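# Stand four items upright on the high and low counters

## Task

Get the bottle and the green drink can standing upright on the high counter, and the blue capacitor and the wire spool standing upright on the low counter. The wall lift is unpowered: whichever car carries more weight sinks and the other one rises.

## Robot and tools

Robots: four identical i2rt Big YAM arms, arm1 to arm4. Each has six joints, a five-fingered right hand and a wrist camera. Feet (base_link, scene frame, metres; each foot faces its own +x): arm1 (0.826, -0.882, 0.351), quat_wxyz (0.005, 0.002, -0.002, 1.000); arm2 (0.825, 0.866, 0.391), (0.035, 0.001, 0.005, -0.999); arm3 (-0.475, -0.690, 1.244), (1.000, 0.003, -0.002, -0.026); arm4 (-0.477, 0.681, 1.202), (1.000, 0.003, -0.007, 0.017). So arm1 and arm2 stand on the low top (z=0.350) and arm3 and arm4 on the high top (z=1.150). The room cameras are cam_high and cam_low; wrist cameras are arm1_cam_wrist to arm4_cam_wrist. Reach is about 1.07 m from joint 1's axis.

Frame: one shared scene frame, origin on the floor, +z up. Hand poses are [x, y, z, qw, qx, qy, qz] in metres with a unit quaternion. The hand point sits 0.045 m ahead of the palm; its +z runs along straight fingers, +y out of the palm, +x across the palm away from the thumb. Straight fingers extend 0.06 to 0.07 m past the point, about 0.06 m behind it along -y. A wrist bracket on the little-finger side can strike objects.

move: one action. Keys arm1..arm4 (each optional; an omitted arm gets nothing new but may keep pushing toward old targets) and cameras. Each arm's object may hold:
- joints: absolute targets by name. joint1_rad -2.879..2.879 (base yaw, positive counter-clockwise from above), joint2_rad 0..3.141 (shoulder), joint3_rad 0..3.019 (elbow), joint4_rad -1.692..1.57 (hand pitch, positive lifts fingers), joint5_rad -1.57..1.57 (sideways swing, positive to the arm's right), joint6_rad -2.094..2.094 (roll, positive clockwise seen from behind). Hand keys, all -1..1 absolute: hand_little, hand_ring, hand_middle, hand_index (+1 straight, -1 curled), hand_thumb_bend (+1 straight, -1 bent), hand_thumb_turn (+1 beside palm, -1 opposite fingers), hand_force_limit (stop force, about 0 N at -1 to 10 N at +1, 15 N for thumb motors), hand_speed (-0.96..1; full speed at +0.48 and above).
- target: a single list of seven numbers, an absolute hand pose in the scene frame; the hand travels straight from its current hand_target toward it. With target, joints may contain only the hand_ keys.
- speed: top path speed in m/s, 0.002..0.5 (default 0.25), only allowed with target; rotation is capped at twice it in rad/s.
- min_time_s: 0.1..8 s, the shortest duration for this arm's joint motions.
All motions begin together; all hand paths in one action finish together, paced by the slowest. Paths last 0.5 to 10 s and do not avoid obstacles or other arms. Hands lag, drift, may overshoot speed near full stretch, and often settle a centimetre or more off. cameras: list of names, "all", or [] for none. An empty move returns full state and all images. Unknown keys make the call invalid; out-of-range values get it refused, and a refusal cancels the later motion calls in the same reply.

wait: seconds 0..10, commands nothing, returns state; cameras as in move.
zoom_image: camera name plus region [x0, y0, x1, y1] in pixels from the top-left, no more than 504 by 504, taken from that camera's latest image (images are 896x504).
show_instructions: no arguments; shows the reference pages.
finished_scene: scene = the current scene's number; ends it for good, and the goal must hold without the robots.

Results: per-robot state. "move" line: each moved robot with "done" or its worst status. joint_status/hand_status: how each motion ended. "off_target": stopped short, maybe still pushing. "time_out": a joint couldn't finish; the arm then holds targets near its current pose and keeps pushing; send reported positions to relax it. "not_followed" / "joint command not followed" / "pose unreachable": a safety check withheld targets (self or arm collision avoidance); the arm may keep attempting them. on_its_own lists uncommanded behaviour; "held at" is a target, not a reading. "as last shown" names robots not in the action, whose unchanged lines repeat earlier values. hand is the measured hand pose, hand_target the pose the drive aims at. hand_stopped_by gives six words for little, ring, middle, index, thumb_bend, thumb_turn: moving, target, force, stalled or fault. <motor>_load_n is fingertip force in N, positive when pushed open; a lost grip drops it near 0. Joint velocities in rad/s, "within noise" when still. Joint torques in joint order; joints 3 and 4 wrap at ±28 N m. MOTOR HOT appears at 85 °C; at 100 °C the arm drops (OVER-TEMPERATURE FAULT) and affected keys read limit_stop_at_motor_heat; resend them.

Gripping: a finger motor starts only when its target changes (by 0.002 or more) and stops at the target or when load hits hand_force_limit. Scenes begin at force limit 0 and hand_speed -0.8 (slow). For gentle grips close at hand_speed -0.94 or lower. To grip harder, raise the limit and send a more-closed target; to loosen, send a more-open one. With the thumb turned fully in front, the hand wraps objects about 0.035 to 0.065 m thick, handles down to 0.025 m.

Camera calibration (K, distortion, T_world_to_cam) is given per camera; room cameras may have shifted up to about 2.3 degrees and 9 mm.

Avoid: hard contact between two robots (including closing one hand on another's fingers), which can end the scene; knocking anything out of the work area; dropping or throwing parts, or letting them fall far; slamming into fixed or heavy things; excessive finger force; arms held stretched or pushing against obstacles for long. Loose objects may occasionally be nudged by outside pushes.

Each tool is called as name(argument=value, ...) on one line, values as JSON.

Reference images:

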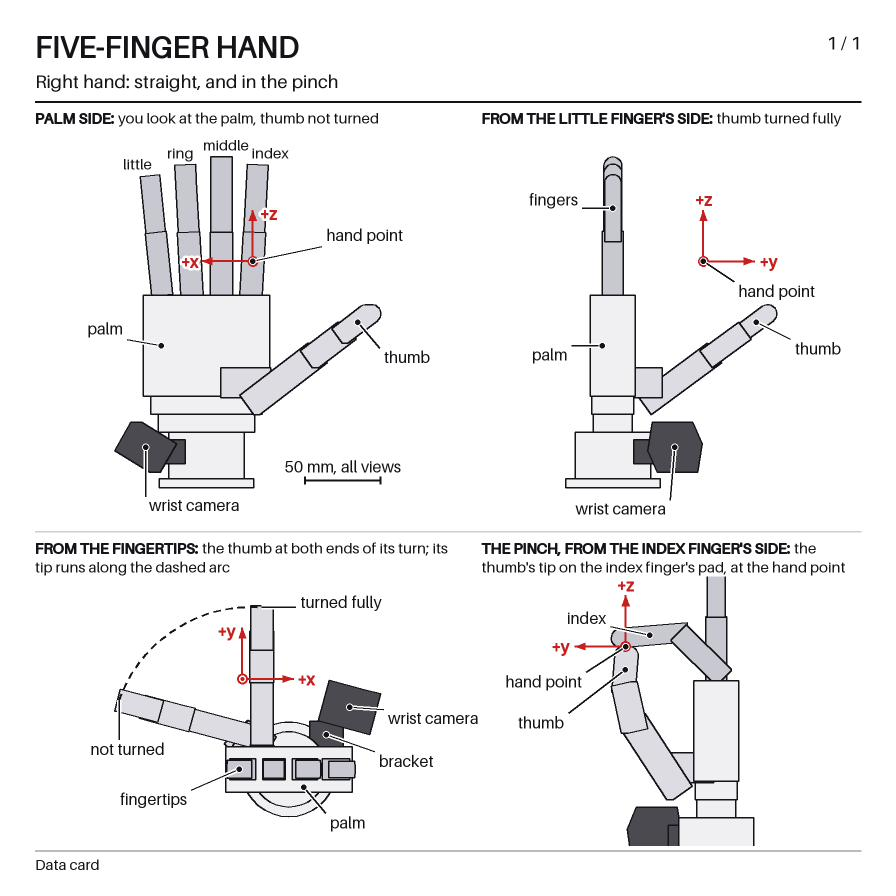

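## Session

move()

Scene clock: 0.00 s.
Joint torques (N m): no reading
Heat: arm1: hottest joint2_rad 34 °C; arm2: hottest joint2_rad 34 °C; arm3: hottest joint3_rad 32 °C; arm4: hottest joint3_rad 32 °C.
Joint velocities: within noise
arm1.joint_positions: joint1_rad=+0.797 joint2_rad=+0.644 joint3_rad=+1.358 joint4_rad=-1.536 joint5_rad=+0.000 joint6_rad=-1.200 hand_little=+1.000 hand_ring=+1.000 hand_middle=+1.000 hand_index=+1.000 hand_thumb_turn=+1.000 hand_thumb_bend=+1.000 hand_force_limit=+0.000 hand_speed=-0.800
arm1.joint_status: not commanded
arm1.hand_stopped_by: target,target,target,target,target,target
arm1.little_load_n: 0.0
arm1.ring_load_n: 0.0
arm1.middle_load_n: 0.0
arm1.index_load_n: 0.0
arm1.thumb_bend_load_n: 0.0
arm1.thumb_turn_load_n: 0.5
arm1.hand: x=+0.6586 y=-0.9886 z=+0.7825 quat_wxyz=(-0.307, -0.193, +0.911, -0.198) (m; scene frame)
arm1.hand_target: x=+0.6580 y=-0.9892 z=+0.7929 quat_wxyz=(-0.318, -0.192, +0.906, -0.205) (m; scene frame)
arm1.hand_status: not commanded
arm2.joint_positions: joint1_rad=+1.073 joint2_rad=+0.646 joint3_rad=+1.349 joint4_rad=-1.536 joint5_rad=+0.000 joint6_rad=-1.200 hand_little=+1.000 hand_ring=+1.000 hand_middle=+1.000 hand_index=+1.000 hand_thumb_turn=+1.000 hand_thumb_bend=+1.000 hand_force_limit=+0.000 hand_speed=-0.800
arm2.joint_status: not commanded
arm2.hand_stopped_by: target,target,target,target,target,target
arm2.little_load_n: 0.0
arm2.ring_load_n: 0.0
arm2.middle_load_n: 0.0
arm2.index_load_n: 0.0
arm2.thumb_bend_load_n: 0.0
arm2.thumb_turn_load_n: 0.0
arm2.hand: x=+0.7019 y=+0.7039 z=+0.8164 quat_wxyz=(+0.260, +0.353, -0.865, +0.244) (m; scene frame)
arm2.hand_target: x=+0.7017 y=+0.7034 z=+0.8274 quat_wxyz=(+0.269, +0.351, -0.861, +0.252) (m; scene frame)
arm2.hand_status: not commanded
arm3.joint_positions: joint1_rad=-1.037 joint2_rad=+0.624 joint3_rad=+1.435 joint4_rad=-1.536 joint5_rad=+0.000 joint6_rad=-1.200 hand_little=+1.000 hand_ring=+1.000 hand_middle=+1.000 hand_index=+1.000 hand_thumb_turn=+1.000 hand_thumb_bend=+1.000 hand_force_limit=+0.000 hand_speed=-0.800
arm3.joint_status: not commanded
arm3.hand_stopped_by: target,target,target,target,target,target
arm3.little_load_n: 0.0
arm3.ring_load_n: 0.0
arm3.middle_load_n: 0.0
arm3.index_load_n: 0.0
arm3.thumb_bend_load_n: 0.0
arm3.thumb_turn_load_n: 0.0
arm3.hand: x=-0.4322 y=-0.8772 z=+1.7112 quat_wxyz=(+0.141, +0.679, -0.610, +0.384) (m; scene frame)
arm3.hand_target: x=-0.4325 y=-0.8769 z=+1.7216 quat_wxyz=(+0.145, +0.675, -0.606, +0.395) (m; scene frame)
arm3.hand_status: not commanded
arm4.joint_positions: joint1_rad=+1.169 joint2_rad=+0.642 joint3_rad=+1.548 joint4_rad=-1.536 joint5_rad=+0.000 joint6_rad=-1.200 hand_little=+1.000 hand_ring=+1.000 hand_middle=+1.000 hand_index=+1.000 hand_thumb_turn=+1.000 hand_thumb_bend=+1.000 hand_force_limit=+0.000 hand_speed=-0.800
arm4.joint_status: not commanded
arm4.hand_stopped_by: target,target,target,target,target,target
arm4.little_load_n: 0.0
arm4.ring_load_n: 0.0
arm4.middle_load_n: 0.0
arm4.index_load_n: 0.0
arm4.thumb_bend_load_n: 0.0
arm4.thumb_turn_load_n: 0.0
arm4.hand: x=-0.3762 y=+0.8312 z=+1.7175 quat_wxyz=(-0.321, +0.812, +0.361, +0.327) (m; scene frame)
arm4.hand_target: x=-0.3765 y=+0.8307 z=+1.7284 quat_wxyz=(-0.330, +0.806, +0.359, +0.336) (m; scene frame)
arm4.hand_status: not commanded
pictures: arm1_cam_wrist, arm2_cam_wrist, arm3_cam_wrist, arm4_cam_wrist, cam_high, cam_low

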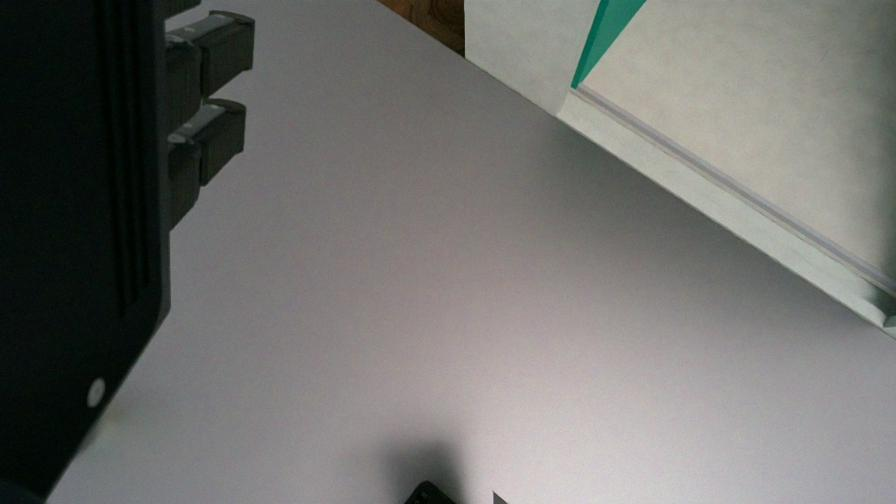

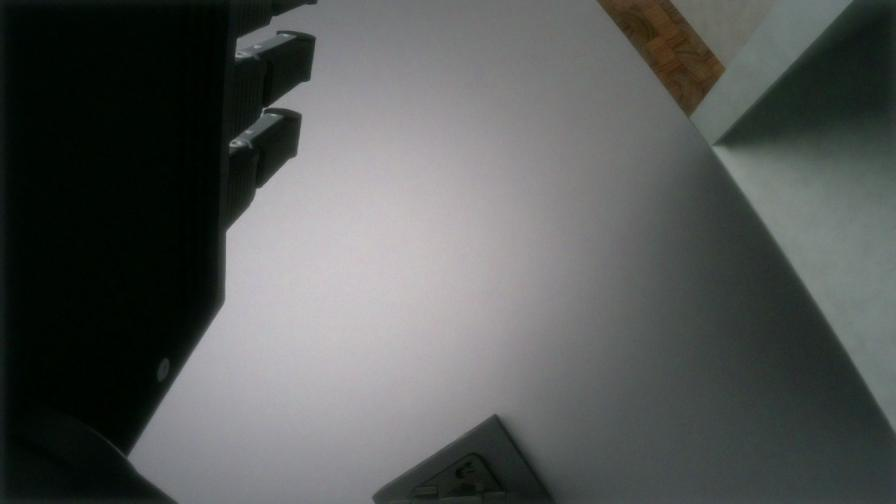

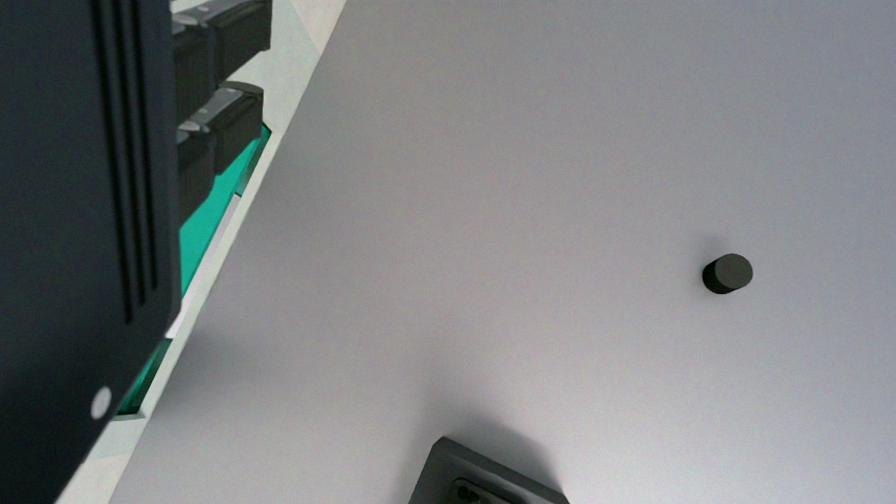

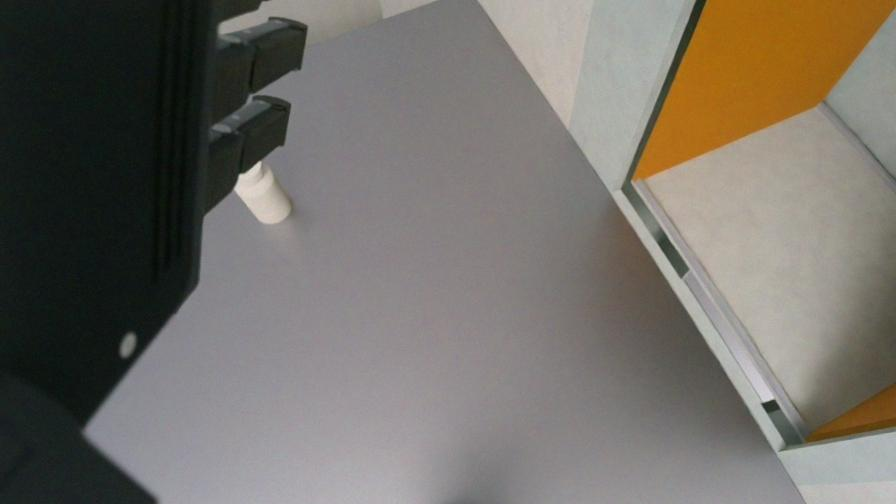

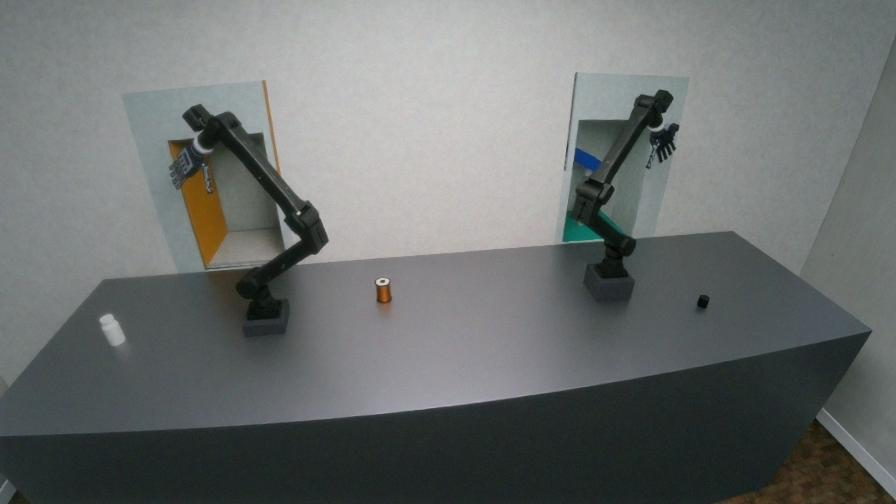

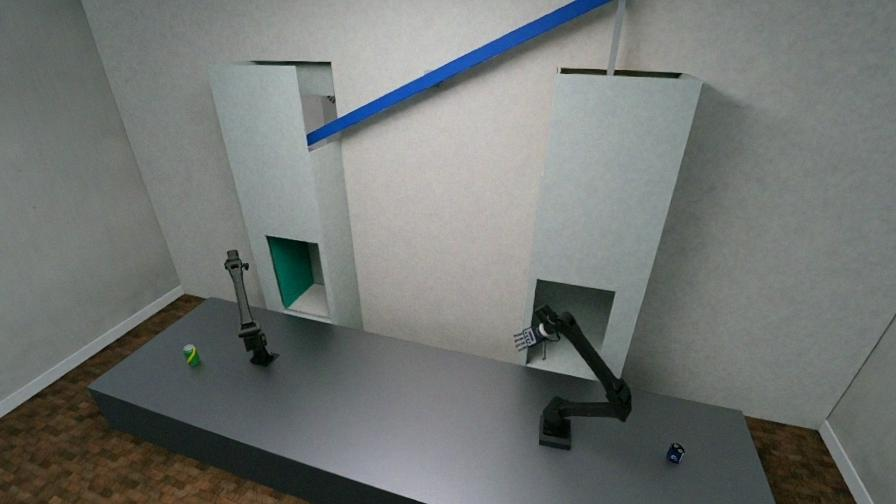

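zoom_image(camera="cam_high", region=[80, 80, 430, 350])

zoom_image(camera="cam_high", region=[520, 60, 760, 330])

zoom_image(camera="cam_low", region=[130, 60, 380, 380])

zoom_image(camera="cam_low", region=[480, 230, 730, 490])

zoom_image(camera="cam_high", region=[90, 300, 150, 360])

zoom_image(camera="cam_low", region=[650, 430, 700, 480])

zoom_image(camera="cam_low", region=[165, 325, 225, 385])

zoom_image(camera="cam_high", region=[680, 280, 730, 320])

zoom_image(camera="cam_high", region=[360, 265, 410, 315])

Scaled by 1.440 from the camera's 896x504 image, which has a finer 1280x720 frame.

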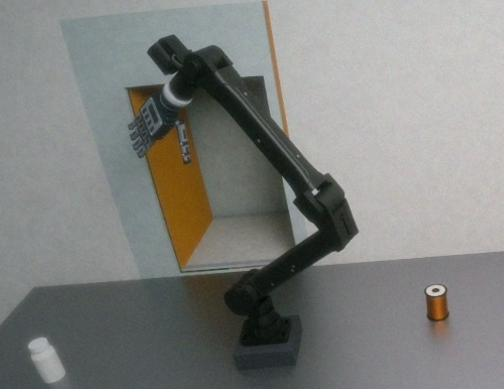

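Scaled by 1.867 from the camera's 896x504 image, which has a finer 1280x720 frame.

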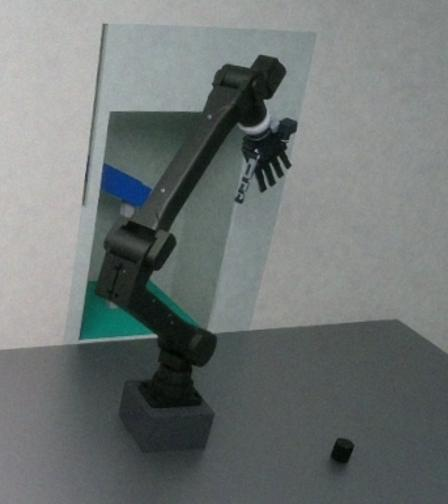

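Scaled by 1.575 from the camera's 896x504 image, which has a finer 1280x720 frame.

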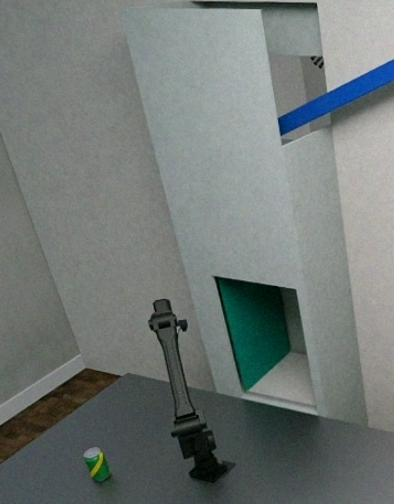

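Scaled by 1.938 from the camera's 896x504 image, which has a finer 1280x720 frame.

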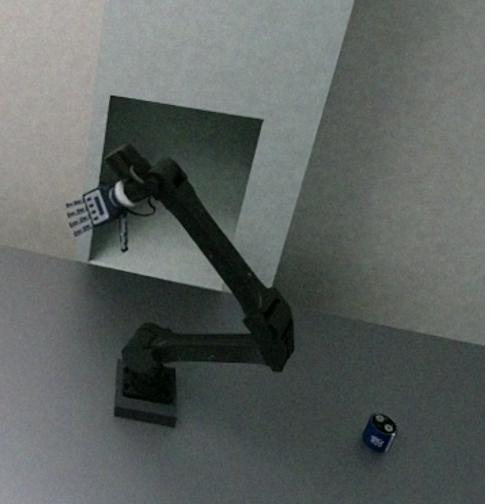

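Scaled by 8.400 from the camera's 896x504 image, which has a finer 1280x720 frame.

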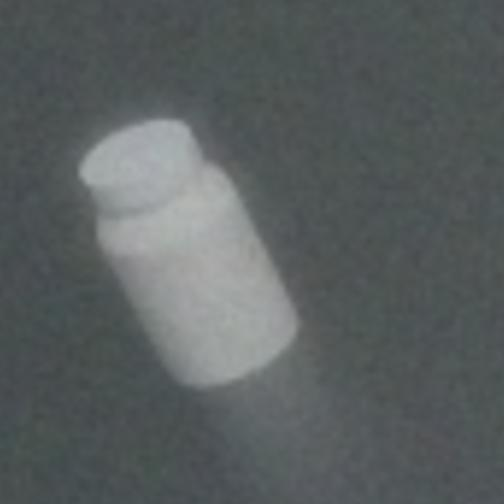

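Scaled by 10.080 from the camera's 896x504 image, which has a finer 1280x720 frame.

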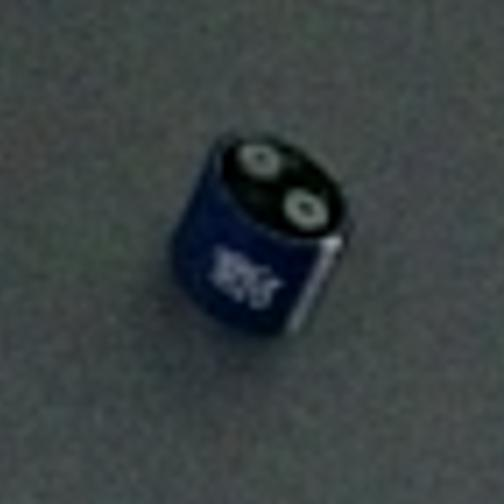

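Scaled by 8.400 from the camera's 896x504 image, which has a finer 1280x720 frame.

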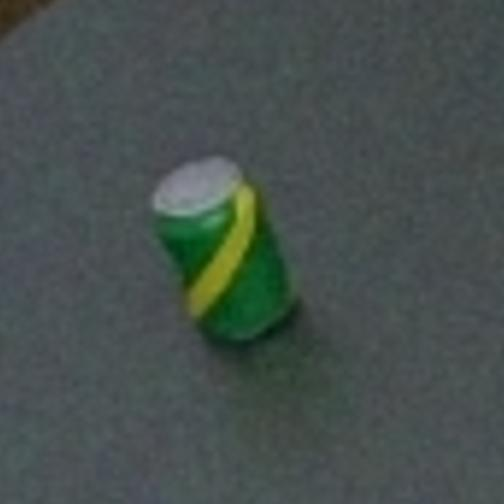

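Scaled by 10.080 from the camera's 896x504 image, which has a finer 1280x720 frame.

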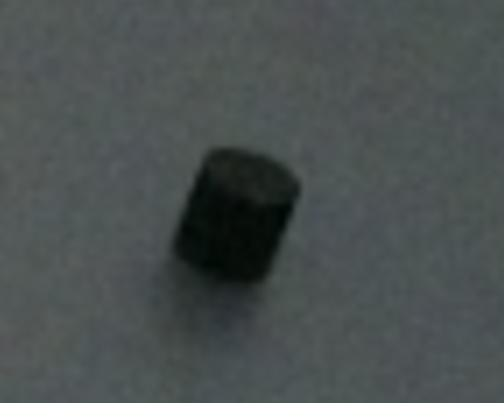

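Scaled by 10.080 from the camera's 896x504 image, which has a finer 1280x720 frame.

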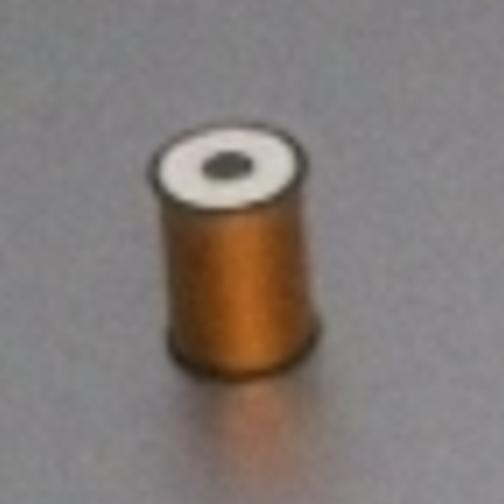

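move(arm1={"joints": {"joint1_rad": 2.0, "joint4_rad": -0.75, "joint6_rad": -1.57, "hand_thumb_turn": -1, "hand_speed": 0.3}}, arm4={"joints": {"joint1_rad": -1.47, "joint6_rad": -1.57, "hand_thumb_turn": -1, "hand_speed": 0.3}}, cameras=["all"])

Scene clock: 8.70 s.
Joint torques (N m): arm1=[-0.32 1.55 9.89 3.19 0.04 -0.09] | arm2=[-1.96 0.85 10.22 1.11 0.18 -0.08] | arm3=[-1.2 2.49 10.22 1.52 0.02 0.01] | arm4=[-1.49 4.78 9.88 2.39 -0.02 -0.14]
Heat: arm1: hottest joint3_rad 35 °C; arm2: hottest joint3_rad 36 °C; arm3: hottest joint3_rad 33 °C; arm4: hottest joint3_rad 33 °C.
move: arm1 done; arm4 done
Joint velocities: within noise
arm1.joint_positions: joint1_rad=+1.992 joint2_rad=+0.644 joint3_rad=+1.358 joint4_rad=-0.770 joint5_rad=-0.001 joint6_rad=-1.560 hand_little=+1.000 hand_ring=+1.000 hand_middle=+1.000 hand_index=+1.000 hand_thumb_turn=-1.000 hand_thumb_bend=+1.000 hand_force_limit=+0.000 hand_speed=+0.300
arm1.joint_status: all done
arm1.hand_stopped_by: target,target,target,target,target,target
arm1.little_load_n: 0.0
arm1.ring_load_n: 0.0
arm1.middle_load_n: 0.0
arm1.index_load_n: 0.0
arm1.thumb_bend_load_n: 0.0
arm1.thumb_turn_load_n: 0.5
arm1.hand: x=+0.8990 y=-1.1965 z=+0.9654 quat_wxyz=(-0.373, -0.607, +0.402, -0.575) (m; scene frame)
arm1.hand_target: x=+0.8995 y=-1.1928 z=+0.9835 quat_wxyz=(-0.382, -0.599, +0.389, -0.587) (m; scene frame)
arm1.hand_status: not commanded
arm2, arm3: as last shown
arm4.joint_positions: joint1_rad=-1.459 joint2_rad=+0.642 joint3_rad=+1.548 joint4_rad=-1.536 joint5_rad=+0.000 joint6_rad=-1.562 hand_little=+1.000 hand_ring=+1.000 hand_middle=+1.000 hand_index=+1.000 hand_thumb_turn=-1.000 hand_thumb_bend=+1.000 hand_force_limit=+0.000 hand_speed=+0.300
arm4.joint_status: all done
arm4.hand_stopped_by: target,target,target,target,target,target
arm4.little_load_n: 0.0
arm4.ring_load_n: 0.0
arm4.middle_load_n: 0.0
arm4.index_load_n: 0.5
arm4.thumb_bend_load_n: 0.0
arm4.thumb_turn_load_n: 0.5
arm4.hand: x=-0.5160 y=+0.4782 z=+1.7290 quat_wxyz=(+0.289, +0.670, -0.589, +0.347) (m; scene frame)
arm4.hand_target: x=-0.5186 y=+0.4790 z=+1.7406 quat_wxyz=(+0.301, +0.664, -0.586, +0.354) (m; scene frame)
arm4.hand_status: not commanded
pictures: arm1_cam_wrist, arm2_cam_wrist, arm3_cam_wrist, arm4_cam_wrist, cam_high, cam_low
camera_calibration:
arm1_cam_wrist: T_world_to_cam=[[-0.909669, -0.337994, 0.241376, 0.176792], [-0.382448, 0.45502, -0.80417, 1.6612], [0.161973, -0.823843, -0.543183, -0.490039], [0, 0, 0, 1]] pos_world=[0.875519, -1.09984, 1.02703]
arm4_cam_wrist: T_world_to_cam=[[-0.929742, -0.323376, 0.176091, -0.628887], [-0.367694, 0.840725, -0.39747, 0.0967356], [-0.0195122, -0.434292, -0.900561, 1.87359], [0, 0, 0, 1]] pos_world=[-0.512576, 0.528992, 1.83647]

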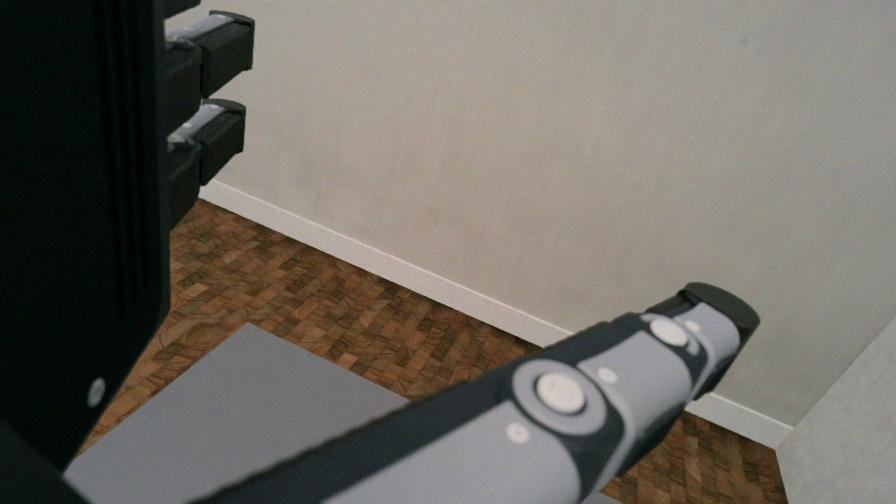

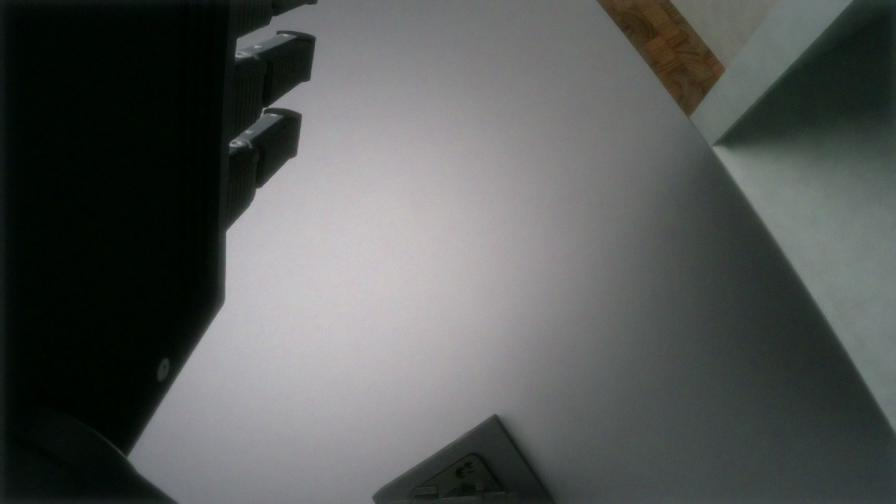

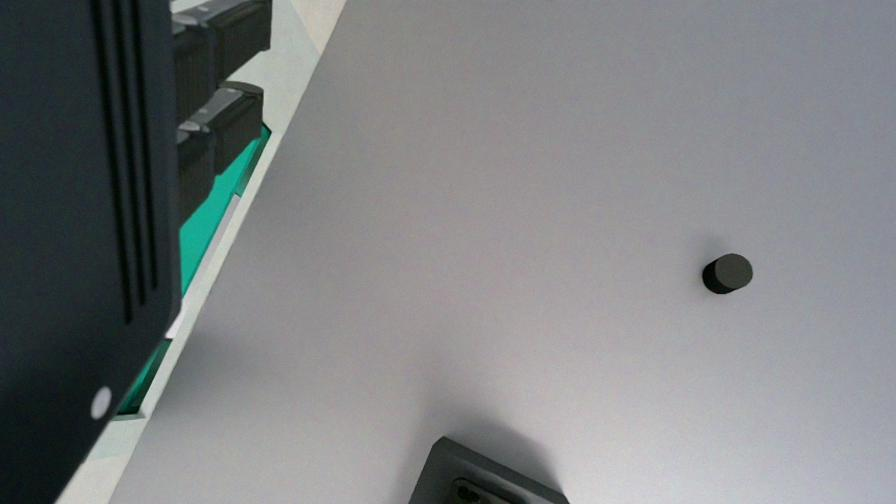

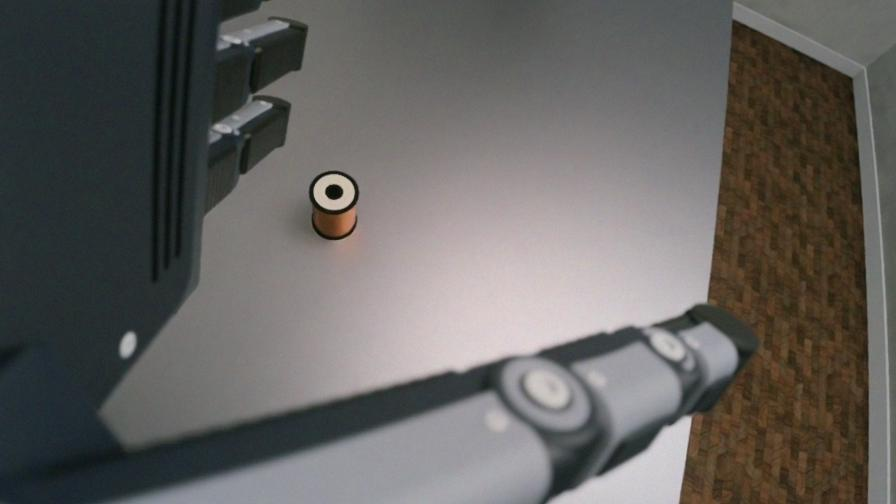

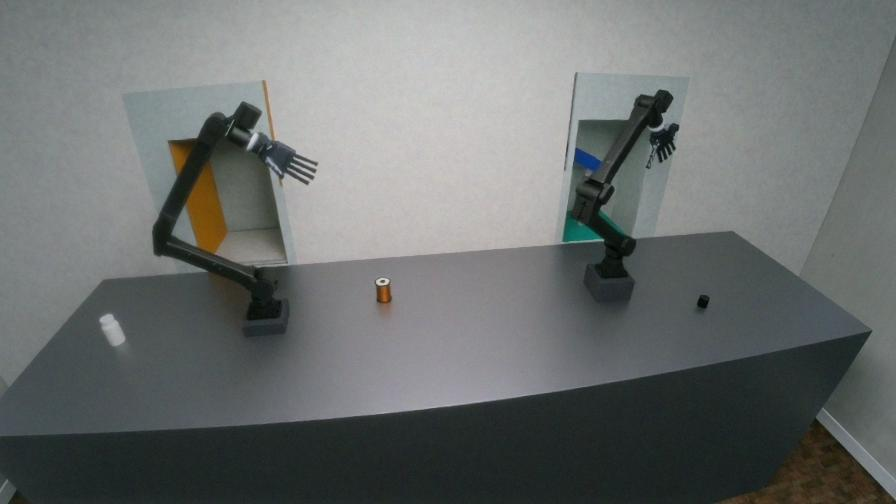

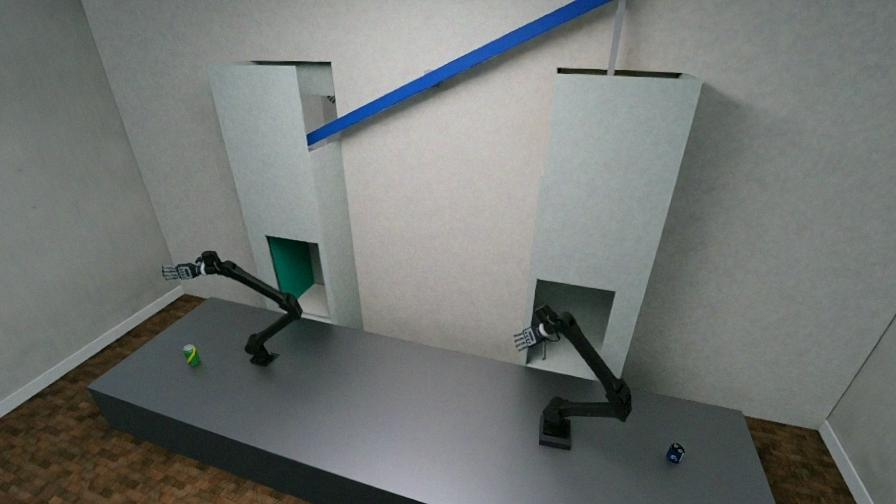

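move(arm1={"target": [0.921, -1.126, 0.54, 0.3851, 0.593, -0.3851, 0.593], "speed": 0.2}, arm4={"target": [-0.435, 0.361, 1.34, 0.4545, 0.5417, -0.4545, 0.5417], "speed": 0.2}, cameras=["arm1_cam_wrist", "arm4_cam_wrist", "cam_high", "cam_low"])

Scene clock: 13.23 s.
Joint torques (N m): arm1=[-0.21 3.02 9.76 2.78 0.21 -0.07] | arm2=[-1.96 0.67 10.28 1.09 0.16 -0.08] | arm3=[-1.14 2.49 10.24 1.5 0.03 0] | arm4=[-0.62 3.78 14.41 1.94 -0.02 -0.03]
Heat: arm1: hottest joint3_rad 35 °C; arm2: hottest joint3_rad 37 °C; arm3: hottest joint3_rad 34 °C; arm4: hottest joint3_rad 34 °C.
move: arm1 off_target; arm4 not_followed
Joint velocities: within noise
arm1.joint_positions: joint1_rad=+2.712 joint2_rad=+0.020 joint3_rad=+0.079 joint4_rad=-0.117 joint5_rad=+0.805 joint6_rad=-1.543 hand_little=+1.000 hand_ring=+1.000 hand_middle=+1.000 hand_index=+1.000 hand_thumb_turn=-1.000 hand_thumb_bend=+1.000 hand_force_limit=+0.000 hand_speed=+0.300
arm1.joint_status: not commanded
arm1.hand_stopped_by: target,target,target,target,target,target
arm1.little_load_n: 0.0
arm1.ring_load_n: 0.0
arm1.middle_load_n: 0.0
arm1.index_load_n: 0.0
arm1.thumb_bend_load_n: 0.0
arm1.thumb_turn_load_n: 0.0
arm1.hand: x=+0.9213 y=-1.1274 z=+0.5357 quat_wxyz=(-0.407, -0.590, +0.417, -0.558) (m; scene frame)
arm1.hand_target: x=+0.9225 y=-1.1269 z=+0.5400 quat_wxyz=(-0.408, -0.585, +0.414, -0.565) (m; scene frame)
arm1.hand_status: off_target (0.005 m and 6.0 deg from the pose sent, 0.432 m and 3.5 deg at the start; a joint's target at an end of its range on 53 of 109 steps)
arm2, arm3: as last shown
arm4.joint_positions: joint1_rad=-1.077 joint2_rad=+0.143 joint3_rad=+0.079 joint4_rad=-0.091 joint5_rad=+0.347 joint6_rad=-1.524 hand_little=+1.000 hand_ring=+1.000 hand_middle=+1.000 hand_index=+1.000 hand_thumb_turn=-1.000 hand_thumb_bend=+1.000 hand_force_limit=+0.000 hand_speed=+0.300
arm4.joint_status: not commanded
arm4.hand_stopped_by: target,target,target,target,target,target
arm4.little_load_n: 0.0
arm4.ring_load_n: 0.0
arm4.middle_load_n: 0.0
arm4.index_load_n: 0.0
arm4.thumb_bend_load_n: 0.0
arm4.thumb_turn_load_n: 0.0
arm4.on_its_own: joint1_rad is held at -1.078, not at your -1.470; joint2_rad is held at +0.138, not at its first target +0.644; joint3_rad is held at +0.112, not at its first target +1.572; joint4_rad is held at -0.097, not at its first target -1.529; joint5_rad is held at +0.347, not at its first target +0.000; joint6_rad is held at -1.521, not at your -1.570
arm4.hand: x=-0.4497 y=+0.3884 z=+1.3576 quat_wxyz=(+0.416, +0.580, -0.488, +0.502) (m; scene frame)
arm4.hand_target: x=-0.4492 y=+0.3864 z=+1.3777 quat_wxyz=(+0.420, +0.569, -0.486, +0.514) (m; scene frame)
arm4.hand_status: not_followed (0.036 m and 8.6 deg from the pose sent, 0.414 m and 36.3 deg at the start; a joint's target at an end of its range on 40 of 107 steps)
pictures: arm1_cam_wrist, arm4_cam_wrist, cam_high, cam_low
pose unreachable (arm4 arm): on one or more control steps of this call this arm could not follow its commanded pose, so it was not sent that pose on those steps. On the call's last step it was still not sent that pose. It may still have moved: this result reports where it is.
cause: moving toward the commanded pose would bring two parts of the arm too close to each other.
camera_calibration:
arm1_cam_wrist: T_world_to_cam=[[-0.930384, -0.2535, 0.264807, 0.426034], [-0.35752, 0.467813, -0.808289, 1.28634], [0.0810212, -0.846693, -0.525877, -0.63047], [0, 0, 0, 1]] pos_world=[0.907348, -1.02758, 0.595364]
arm4_cam_wrist: T_world_to_cam=[[-0.934953, -0.246436, 0.255209, -0.670529], [-0.351526, 0.546444, -0.76015, 0.663034], [0.0478714, -0.800418, -0.597528, 1.26259], [0, 0, 0, 1]] pos_world=[-0.454281, 0.483044, 1.42956]

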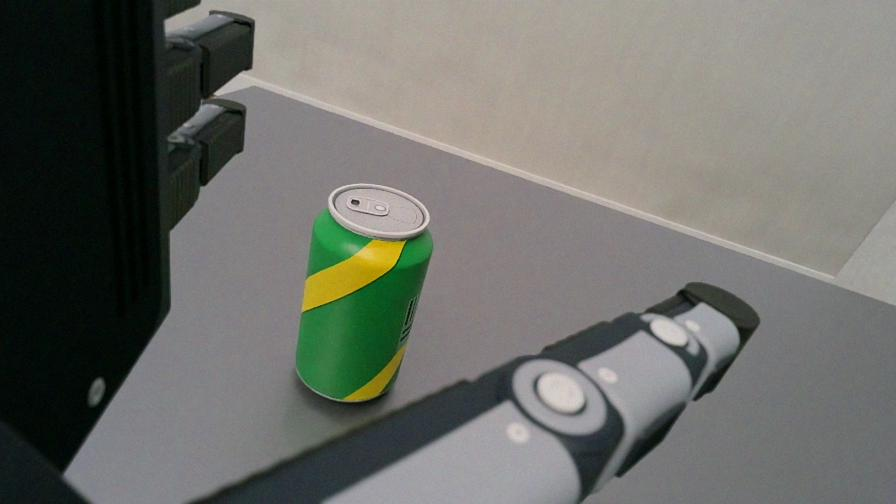

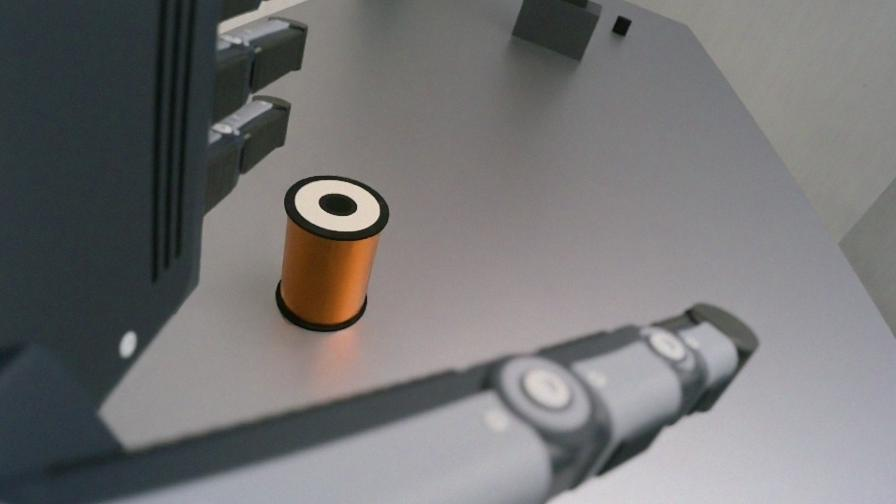

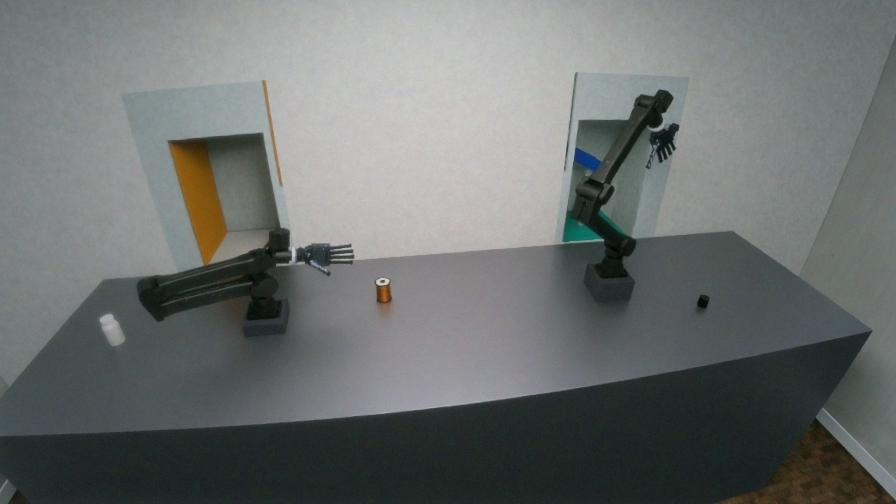

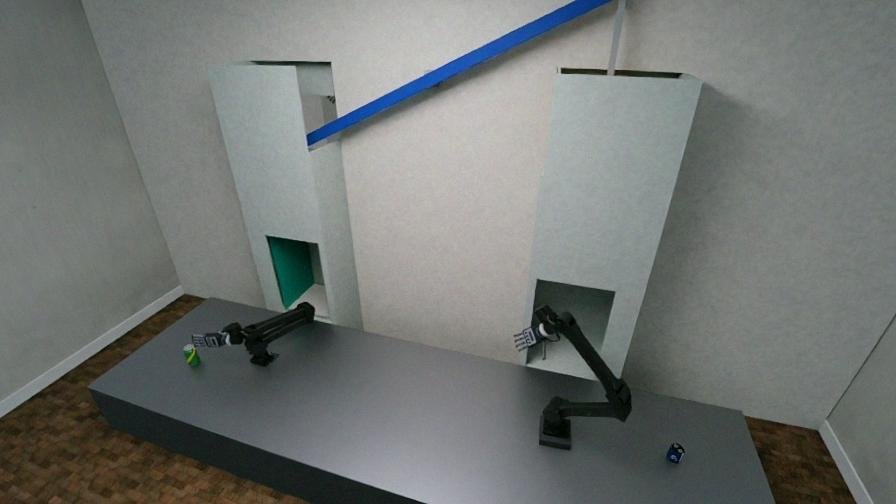

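move(arm1={"joints": {"joint1_rad": 2.55, "joint2_rad": 1.3, "joint3_rad": 1.2, "joint4_rad": 0.1, "joint5_rad": 1.3, "joint6_rad": -1.57}}, arm4={"joints": {"joint1_rad": -0.75, "joint2_rad": 1.3, "joint3_rad": 1.2, "joint4_rad": 0.1, "joint5_rad": 1.3, "joint6_rad": -1.57}}, cameras=[])

move(arm1={"joints": {"joint2_rad": 2.2, "joint3_rad": 1.2, "joint4_rad": 1.0}}, arm4={"joints": {"joint2_rad": 2.2, "joint3_rad": 1.2, "joint4_rad": 1.0}}, cameras=["arm1_cam_wrist", "arm4_cam_wrist", "cam_high", "cam_low"])

Scene clock: 19.77 s.
Joint torques (N m): arm1=[-1.38 -9.23 13.93 2.09 0.2 -0.1] | arm2=[-1.9 1.03 10.26 1.13 0.19 -0.08] | arm3=[-1.2 2.61 10.21 1.52 0.01 0] | arm4=[-0.03 -8.35 16.75 2 0.11 -0.13]
Heat: arm1: hottest joint3_rad 37 °C; arm2: hottest joint3_rad 38 °C; arm3: hottest joint3_rad 35 °C; arm4: hottest joint3_rad 37 °C.
move: arm1 done; arm4 done
Joint velocities: within noise
arm1.joint_positions: joint1_rad=+2.555 joint2_rad=+1.304 joint3_rad=+1.146 joint4_rad=+0.092 joint5_rad=+1.297 joint6_rad=-1.560 hand_little=+1.000 hand_ring=+1.000 hand_middle=+1.000 hand_index=+1.000 hand_thumb_turn=-1.000 hand_thumb_bend=+1.000 hand_force_limit=+0.000 hand_speed=+0.300
arm1.joint_status: all done
arm1.hand_stopped_by: target,target,target,target,target,target
arm1.little_load_n: 0.0
arm1.ring_load_n: 0.0
arm1.middle_load_n: 0.0
arm1.index_load_n: 0.0
arm1.thumb_bend_load_n: 0.0
arm1.thumb_turn_load_n: 0.0
arm1.hand: x=+1.0703 y=-1.2942 z=+0.7658 quat_wxyz=(-0.580, -0.434, +0.567, -0.392) (m; scene frame)
arm1.hand_target: x=+1.0701 y=-1.2971 z=+0.7929 quat_wxyz=(-0.576, -0.412, +0.576, -0.409) (m; scene frame)
arm1.hand_status: not commanded
arm2, arm3: as last shown
arm4.joint_positions: joint1_rad=-0.760 joint2_rad=+1.300 joint3_rad=+1.133 joint4_rad=+0.089 joint5_rad=+1.298 joint6_rad=-1.562 hand_little=+1.000 hand_ring=+1.000 hand_middle=+1.000 hand_index=+1.000 hand_thumb_turn=-1.000 hand_thumb_bend=+1.000 hand_force_limit=+0.000 hand_speed=+0.300
arm4.joint_status: all done
arm4.hand_stopped_by: target,target,target,target,target,target
arm4.little_load_n: 0.0
arm4.ring_load_n: 0.0
arm4.middle_load_n: 0.0
arm4.index_load_n: 0.0
arm4.thumb_bend_load_n: 0.0
arm4.thumb_turn_load_n: 0.5
arm4.hand: x=-0.2971 y=+0.2415 z=+1.6150 quat_wxyz=(+0.600, +0.398, -0.598, +0.352) (m; scene frame)
arm4.hand_target: x=-0.2891 y=+0.2397 z=+1.6463 quat_wxyz=(+0.592, +0.376, -0.604, +0.378) (m; scene frame)
arm4.hand_status: not commanded
pictures: none
No camera images: "cameras" was empty.

Scene clock: 21.47 s.
Joint torques (N m): arm1=[-1.44 -16.85 8.06 2.37 0.11 -0.08] | arm2=[-1.85 1.2 10.29 1.1 0.17 -0.09] | arm3=[-1.26 2.43 10.22 1.51 0.02 0] | arm4=[5.36 -15.68 9.7 2.04 0.11 -0.1]
Heat: arm1: hottest joint3_rad 37 °C; arm2: hottest joint3_rad 39 °C; arm3: hottest joint3_rad 35 °C; arm4: hottest joint3_rad 37 °C.
move: arm1 done; arm4 done
Joint velocities: within noise
arm1.joint_positions: joint1_rad=+2.555 joint2_rad=+2.205 joint3_rad=+1.170 joint4_rad=+0.984 joint5_rad=+1.298 joint6_rad=-1.560 hand_little=+1.000 hand_ring=+1.000 hand_middle=+1.000 hand_index=+1.000 hand_thumb_turn=-1.000 hand_thumb_bend=+1.000 hand_force_limit=+0.000 hand_speed=+0.300
arm1.joint_status: all done
arm1.hand_stopped_by: target,target,target,target,target,target
arm1.little_load_n: 0.0
arm1.ring_load_n: 0.0
arm1.middle_load_n: 0.0
arm1.index_load_n: 0.0
arm1.thumb_bend_load_n: 0.0
arm1.thumb_turn_load_n: 0.0
arm1.hand: x=+1.1778 y=-1.3666 z=+0.3794 quat_wxyz=(-0.578, -0.428, +0.570, -0.397) (m; scene frame)
arm1.hand_target: x=+1.1842 y=-1.3749 z=+0.3919 quat_wxyz=(-0.576, -0.412, +0.576, -0.409) (m; scene frame)
arm1.hand_status: not commanded
arm2, arm3: as last shown
arm2.thumb_turn_load_n: -0.5
arm4.joint_positions: joint1_rad=-0.830 joint2_rad=+2.184 joint3_rad=+1.162 joint4_rad=+0.989 joint5_rad=+1.297 joint6_rad=-1.563 hand_little=+1.000 hand_ring=+1.000 hand_middle=+1.000 hand_index=+1.000 hand_thumb_turn=-1.000 hand_thumb_bend=+1.000 hand_force_limit=+0.000 hand_speed=+0.300
arm4.joint_status: all done
arm4.hand_stopped_by: target,target,target,target,target,target
arm4.little_load_n: 0.0
arm4.ring_load_n: 0.0
arm4.middle_load_n: -0.5
arm4.index_load_n: 0.0
arm4.thumb_bend_load_n: 0.0
arm4.thumb_turn_load_n: 0.0
arm4.hand: x=-0.2296 y=+0.1363 z=+1.2434 quat_wxyz=(+0.608, +0.362, -0.616, +0.345) (m; scene frame)
arm4.hand_target: x=-0.1779 y=+0.1501 z=+1.2471 quat_wxyz=(+0.592, +0.376, -0.604, +0.379) (m; scene frame)
arm4.hand_status: not commanded
pictures: arm1_cam_wrist, arm4_cam_wrist, cam_high, cam_low
camera_calibration:
arm1_cam_wrist: T_world_to_cam=[[-0.884686, 0.365484, 0.289398, 1.42809], [-0.0306499, 0.573834, -0.818398, 1.12733], [-0.465178, -0.732896, -0.496461, -0.148364], [0, 0, 0, 1]] pos_world=[1.22895, -1.27758, 0.435657]
arm4_cam_wrist: T_world_to_cam=[[-0.850975, 0.440481, 0.286038, -0.610409], [0.0156634, 0.565663, -0.824488, 0.952961], [-0.524973, -0.697138, -0.488265, 0.700592], [0, 0, 0, 1]] pos_world=[-0.166578, 0.218228, 1.30238]

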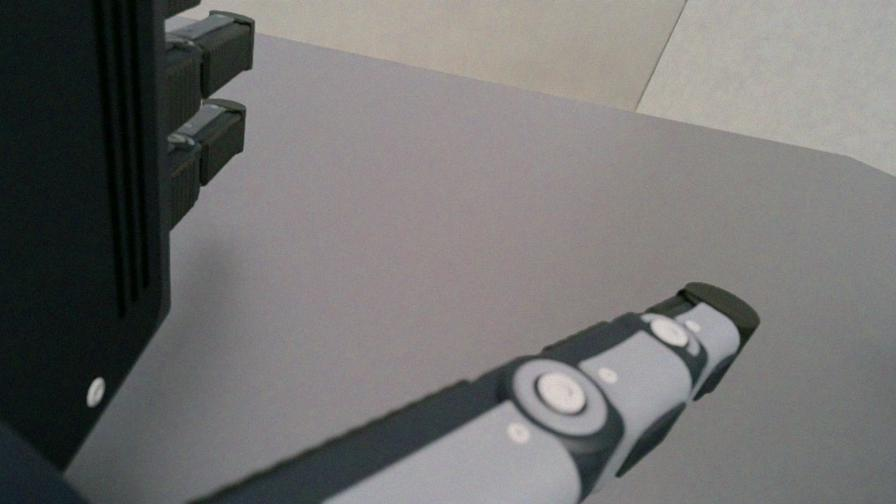

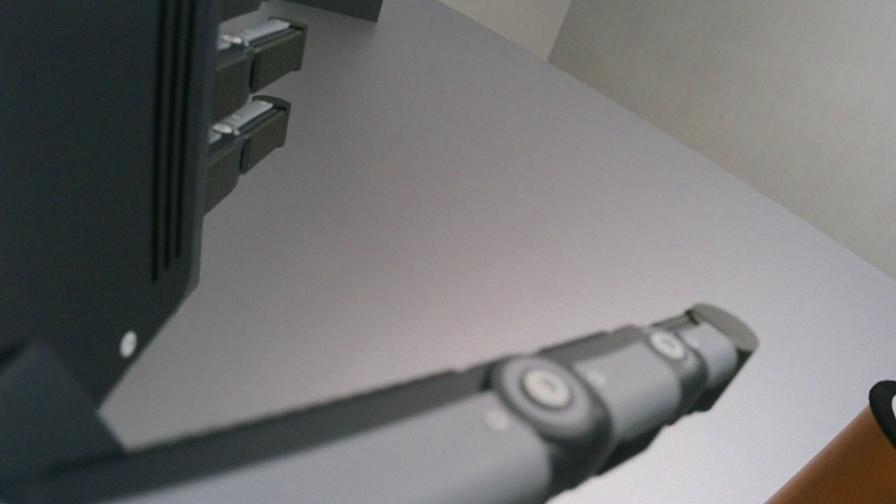

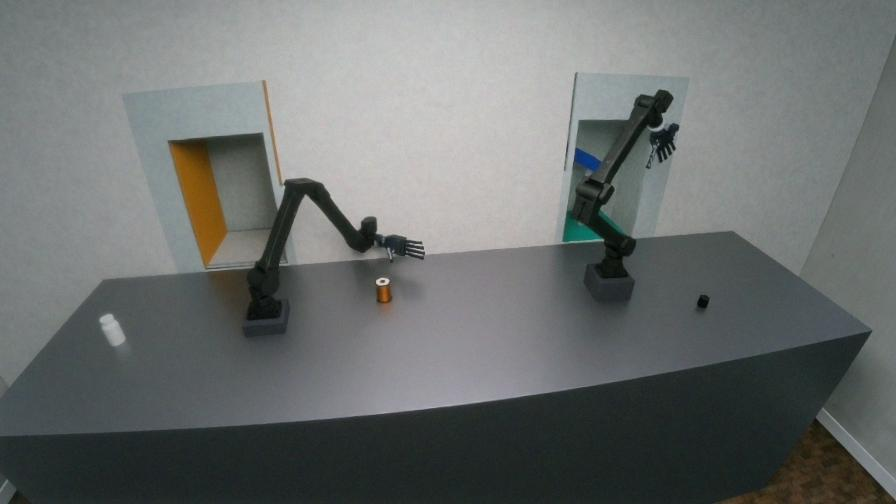

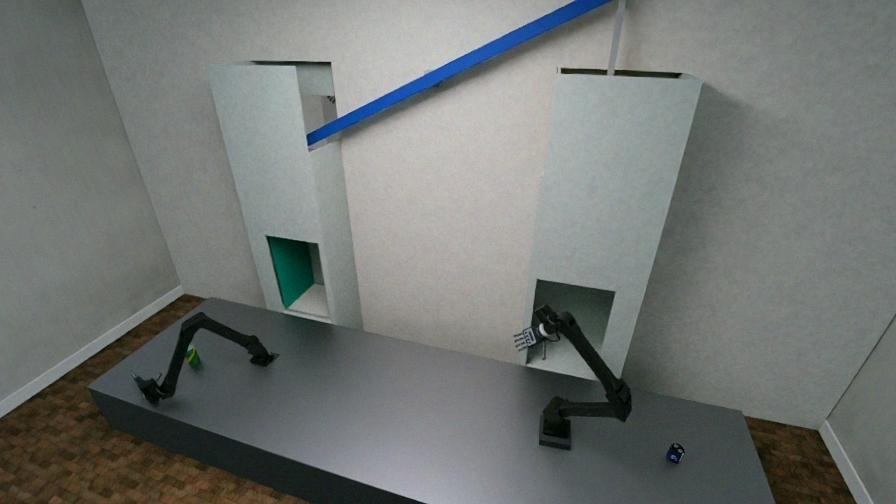

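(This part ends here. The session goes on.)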